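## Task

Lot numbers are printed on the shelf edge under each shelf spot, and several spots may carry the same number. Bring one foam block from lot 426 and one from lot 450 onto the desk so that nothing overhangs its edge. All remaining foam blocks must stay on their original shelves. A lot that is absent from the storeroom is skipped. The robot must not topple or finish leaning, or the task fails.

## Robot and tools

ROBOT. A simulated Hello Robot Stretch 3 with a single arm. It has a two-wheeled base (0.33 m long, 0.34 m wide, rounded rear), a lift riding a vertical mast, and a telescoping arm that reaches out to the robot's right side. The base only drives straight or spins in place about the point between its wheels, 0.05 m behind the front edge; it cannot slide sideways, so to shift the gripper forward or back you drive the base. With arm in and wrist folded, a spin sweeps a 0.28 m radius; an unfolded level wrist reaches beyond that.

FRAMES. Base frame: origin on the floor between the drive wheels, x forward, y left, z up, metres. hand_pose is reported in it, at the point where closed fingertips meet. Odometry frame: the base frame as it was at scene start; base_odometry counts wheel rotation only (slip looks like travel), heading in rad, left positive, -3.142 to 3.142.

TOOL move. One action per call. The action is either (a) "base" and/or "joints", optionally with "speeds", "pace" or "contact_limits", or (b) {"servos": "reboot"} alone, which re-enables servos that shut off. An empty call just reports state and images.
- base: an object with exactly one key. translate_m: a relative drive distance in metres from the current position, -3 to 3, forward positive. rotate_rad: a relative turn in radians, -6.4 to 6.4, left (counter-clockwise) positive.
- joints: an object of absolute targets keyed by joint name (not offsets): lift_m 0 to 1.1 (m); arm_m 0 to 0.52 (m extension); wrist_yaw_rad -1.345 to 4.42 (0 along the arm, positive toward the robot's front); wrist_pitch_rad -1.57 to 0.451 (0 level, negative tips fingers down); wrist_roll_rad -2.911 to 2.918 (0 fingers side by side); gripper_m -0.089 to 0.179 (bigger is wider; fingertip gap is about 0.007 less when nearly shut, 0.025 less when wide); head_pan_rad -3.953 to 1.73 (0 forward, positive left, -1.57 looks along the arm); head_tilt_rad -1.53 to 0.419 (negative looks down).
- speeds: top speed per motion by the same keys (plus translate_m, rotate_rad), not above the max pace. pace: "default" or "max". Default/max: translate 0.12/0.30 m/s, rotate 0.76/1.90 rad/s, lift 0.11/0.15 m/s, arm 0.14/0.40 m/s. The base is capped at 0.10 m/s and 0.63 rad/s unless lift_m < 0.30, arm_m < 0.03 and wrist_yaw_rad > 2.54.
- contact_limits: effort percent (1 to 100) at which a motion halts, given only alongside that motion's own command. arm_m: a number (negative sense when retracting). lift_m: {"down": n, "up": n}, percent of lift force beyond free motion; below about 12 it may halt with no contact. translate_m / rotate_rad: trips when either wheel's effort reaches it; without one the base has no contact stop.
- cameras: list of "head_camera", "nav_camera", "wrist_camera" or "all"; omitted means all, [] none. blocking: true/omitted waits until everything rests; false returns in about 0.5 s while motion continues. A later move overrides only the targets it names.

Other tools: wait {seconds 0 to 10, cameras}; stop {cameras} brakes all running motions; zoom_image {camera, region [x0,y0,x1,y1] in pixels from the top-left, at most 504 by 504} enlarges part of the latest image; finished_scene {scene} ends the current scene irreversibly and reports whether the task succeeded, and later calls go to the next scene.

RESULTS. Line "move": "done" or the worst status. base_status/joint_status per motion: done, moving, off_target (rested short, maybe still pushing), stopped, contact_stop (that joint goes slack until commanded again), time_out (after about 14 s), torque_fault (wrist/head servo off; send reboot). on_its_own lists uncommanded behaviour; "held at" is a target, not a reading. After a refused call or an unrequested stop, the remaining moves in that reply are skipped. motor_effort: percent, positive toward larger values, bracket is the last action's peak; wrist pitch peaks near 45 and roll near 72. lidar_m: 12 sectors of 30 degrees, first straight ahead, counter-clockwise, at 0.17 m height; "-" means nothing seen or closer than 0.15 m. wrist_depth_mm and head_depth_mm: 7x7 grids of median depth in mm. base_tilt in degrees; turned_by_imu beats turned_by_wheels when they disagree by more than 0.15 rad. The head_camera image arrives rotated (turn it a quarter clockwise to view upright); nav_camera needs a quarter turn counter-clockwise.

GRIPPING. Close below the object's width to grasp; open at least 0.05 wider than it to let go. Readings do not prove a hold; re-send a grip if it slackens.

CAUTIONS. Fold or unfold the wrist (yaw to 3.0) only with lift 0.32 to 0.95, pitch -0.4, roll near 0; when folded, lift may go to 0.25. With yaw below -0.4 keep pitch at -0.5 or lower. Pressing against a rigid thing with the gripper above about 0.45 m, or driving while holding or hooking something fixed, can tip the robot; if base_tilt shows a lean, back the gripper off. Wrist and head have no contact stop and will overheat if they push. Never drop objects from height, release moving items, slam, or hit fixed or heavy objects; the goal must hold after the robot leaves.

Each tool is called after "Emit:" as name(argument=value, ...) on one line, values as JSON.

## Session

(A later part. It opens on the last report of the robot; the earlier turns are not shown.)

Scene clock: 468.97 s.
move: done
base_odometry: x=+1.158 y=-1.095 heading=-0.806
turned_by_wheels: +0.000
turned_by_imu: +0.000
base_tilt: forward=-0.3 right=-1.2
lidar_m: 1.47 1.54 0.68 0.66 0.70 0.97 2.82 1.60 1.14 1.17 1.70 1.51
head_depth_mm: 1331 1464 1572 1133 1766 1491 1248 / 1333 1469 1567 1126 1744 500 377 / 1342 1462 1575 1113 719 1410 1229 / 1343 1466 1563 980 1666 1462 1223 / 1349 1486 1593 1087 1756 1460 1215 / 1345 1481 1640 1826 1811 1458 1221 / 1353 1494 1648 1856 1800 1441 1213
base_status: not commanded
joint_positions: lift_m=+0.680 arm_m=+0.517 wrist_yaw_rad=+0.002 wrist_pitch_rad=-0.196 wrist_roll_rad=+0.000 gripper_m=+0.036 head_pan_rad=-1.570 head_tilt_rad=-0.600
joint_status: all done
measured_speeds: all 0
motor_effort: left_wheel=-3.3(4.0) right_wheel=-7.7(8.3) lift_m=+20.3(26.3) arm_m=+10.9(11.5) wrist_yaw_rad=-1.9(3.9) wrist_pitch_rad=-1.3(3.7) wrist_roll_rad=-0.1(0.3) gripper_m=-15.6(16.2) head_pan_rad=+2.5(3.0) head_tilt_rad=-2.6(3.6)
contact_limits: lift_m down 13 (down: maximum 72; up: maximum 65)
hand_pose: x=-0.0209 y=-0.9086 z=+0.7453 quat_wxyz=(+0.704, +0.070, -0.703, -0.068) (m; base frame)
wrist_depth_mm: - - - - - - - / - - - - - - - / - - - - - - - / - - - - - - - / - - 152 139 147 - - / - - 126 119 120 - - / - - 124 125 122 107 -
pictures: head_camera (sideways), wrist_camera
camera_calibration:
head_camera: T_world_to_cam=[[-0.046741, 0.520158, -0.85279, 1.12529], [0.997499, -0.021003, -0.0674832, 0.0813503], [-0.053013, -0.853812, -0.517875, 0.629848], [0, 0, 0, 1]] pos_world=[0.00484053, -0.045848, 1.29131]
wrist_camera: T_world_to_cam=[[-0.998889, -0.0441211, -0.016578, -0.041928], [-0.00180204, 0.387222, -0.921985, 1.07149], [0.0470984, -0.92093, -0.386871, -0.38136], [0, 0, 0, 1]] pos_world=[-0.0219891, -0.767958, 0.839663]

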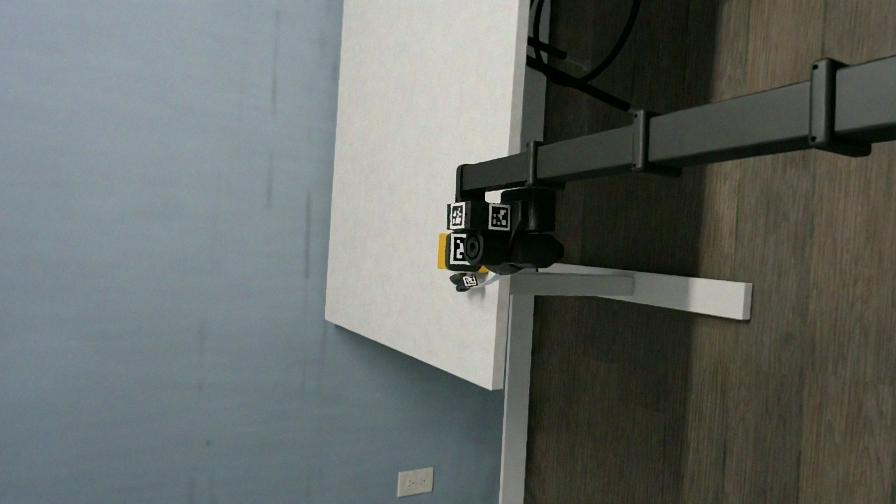

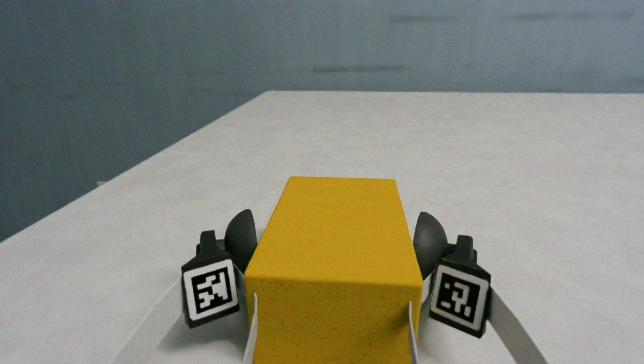

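Emit:
move(joints={"gripper_m":0.17}, cameras=[])

Emit:
move(joints={"arm_m":0.2}, cameras=["head_camera"])

Emit:
zoom_image(camera="head_camera", region=[300, 130, 700, 400])

Scene clock: 476.03 s.
move: done
base_odometry: x=+1.158 y=-1.095 heading=-0.806
turned_by_wheels: +0.000
turned_by_imu: +0.000
base_tilt: forward=-0.3 right=-1.1
lidar_m: 1.47 1.54 0.68 0.66 0.69 0.97 2.82 1.61 1.14 1.17 1.70 1.51
head_depth_mm: 1330 1450 1563 1133 1747 1491 1248 / 1340 1457 1576 1124 1731 501 377 / 1332 1457 1572 1110 719 1403 1208 / 1341 1467 1545 984 1651 1469 1232 / 1344 1473 1576 1092 1762 1453 1219 / 1355 1486 1644 1823 1815 1453 1223 / 1349 1493 1651 1862 1804 1453 1210
base_status: not commanded
joint_positions: lift_m=+0.680 arm_m=+0.517 wrist_yaw_rad=+0.002 wrist_pitch_rad=-0.213 wrist_roll_rad=+0.000 gripper_m=+0.170 head_pan_rad=-1.570 head_tilt_rad=-0.600
joint_status: all done
measured_speeds: all 0
motor_effort: left_wheel=-3.5(4.0) right_wheel=-6.9(8.4) lift_m=+29.3(30.3) arm_m=+8.0(9.4) wrist_yaw_rad=-2.1(3.7) wrist_pitch_rad=+1.9(2.1) wrist_roll_rad=+0.1(0.3) gripper_m=+0.1(84.0) head_pan_rad=+2.1(2.9) head_tilt_rad=-2.6(3.0)
contact_limits: lift_m down 13 (down: maximum 72; up: maximum 65)
hand_pose: x=-0.0209 y=-0.9073 z=+0.7410 quat_wxyz=(+0.704, +0.076, -0.703, -0.075) (m; base frame)
wrist_depth_mm: - - - - - - - / - - - - - - - / - - - - - - - / - - - 162 - - - / - 143 - 130 129 - - / - 124 118 117 113 - - / - - - 126 123 - 106
pictures: none
No camera images: "cameras" was empty.

Scene clock: 479.57 s.
move: done
base_odometry: x=+1.158 y=-1.095 heading=-0.806
turned_by_wheels: +0.000
turned_by_imu: +0.000
base_tilt: forward=-0.4 right=-1.2
lidar_m: 1.47 1.54 0.68 0.66 0.70 0.97 2.81 1.61 1.15 1.17 1.70 1.51
head_depth_mm: 1329 1459 1580 1133 1750 1502 1246 / 1335 1460 1572 1121 1797 1448 383 / 1333 1473 1564 1107 1837 463 460 / 1334 1469 1557 1053 1789 482 1171 / 1340 1465 1583 1094 1768 1418 1220 / 1352 1495 1650 1811 1823 1451 1220 / 1355 1493 1648 1859 1796 1444 1214
base_status: not commanded
joint_positions: lift_m=+0.680 arm_m=+0.200 wrist_yaw_rad=+0.002 wrist_pitch_rad=-0.214 wrist_roll_rad=+0.000 gripper_m=+0.170 head_pan_rad=-1.570 head_tilt_rad=-0.600
joint_status: all done
measured_speeds: all 0
motor_effort: left_wheel=-4.0(4.2) right_wheel=-7.4(8.2) lift_m=+23.8(30.0) arm_m=-11.6(13.9) wrist_yaw_rad=-2.3(3.9) wrist_pitch_rad=+2.1(2.2) wrist_roll_rad=+0.0(0.3) gripper_m=+0.7(1.1) head_pan_rad=+2.1(2.9) head_tilt_rad=-1.4(2.7)
contact_limits: lift_m down 13 (down: maximum 72; up: maximum 65)
hand_pose: x=-0.0209 y=-0.5902 z=+0.7407 quat_wxyz=(+0.704, +0.077, -0.703, -0.075) (m; base frame)
wrist_depth_mm: - - - - - - - / - - - - - - - / - - - - - - - / - - - - - - - / - - - - - - - / 123 141 - - - - - / 116 990 - 995 - 971 106
pictures: head_camera (sideways)
camera_calibration:
head_camera: T_world_to_cam=[[-0.046741, 0.520158, -0.85279, 1.12529], [0.997499, -0.021003, -0.0674832, 0.0813503], [-0.053013, -0.853812, -0.517875, 0.629848], [0, 0, 0, 1]] pos_world=[0.00484053, -0.045848, 1.29131]

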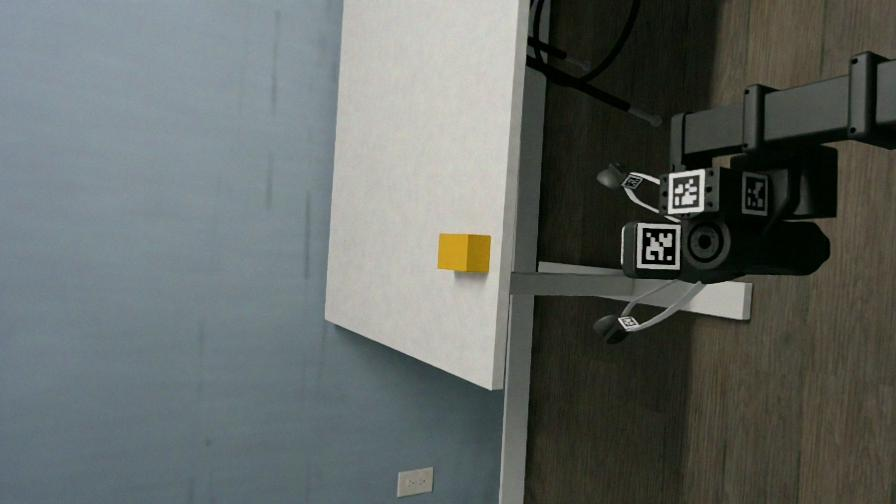

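Scaled by 1.260 from the camera's 896x504 image, which has a finer 1280x720 frame.

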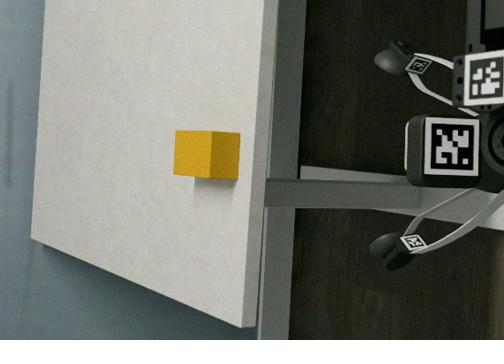

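Emit:
finished_scene(scene=3)

The scene is finished: the task was done.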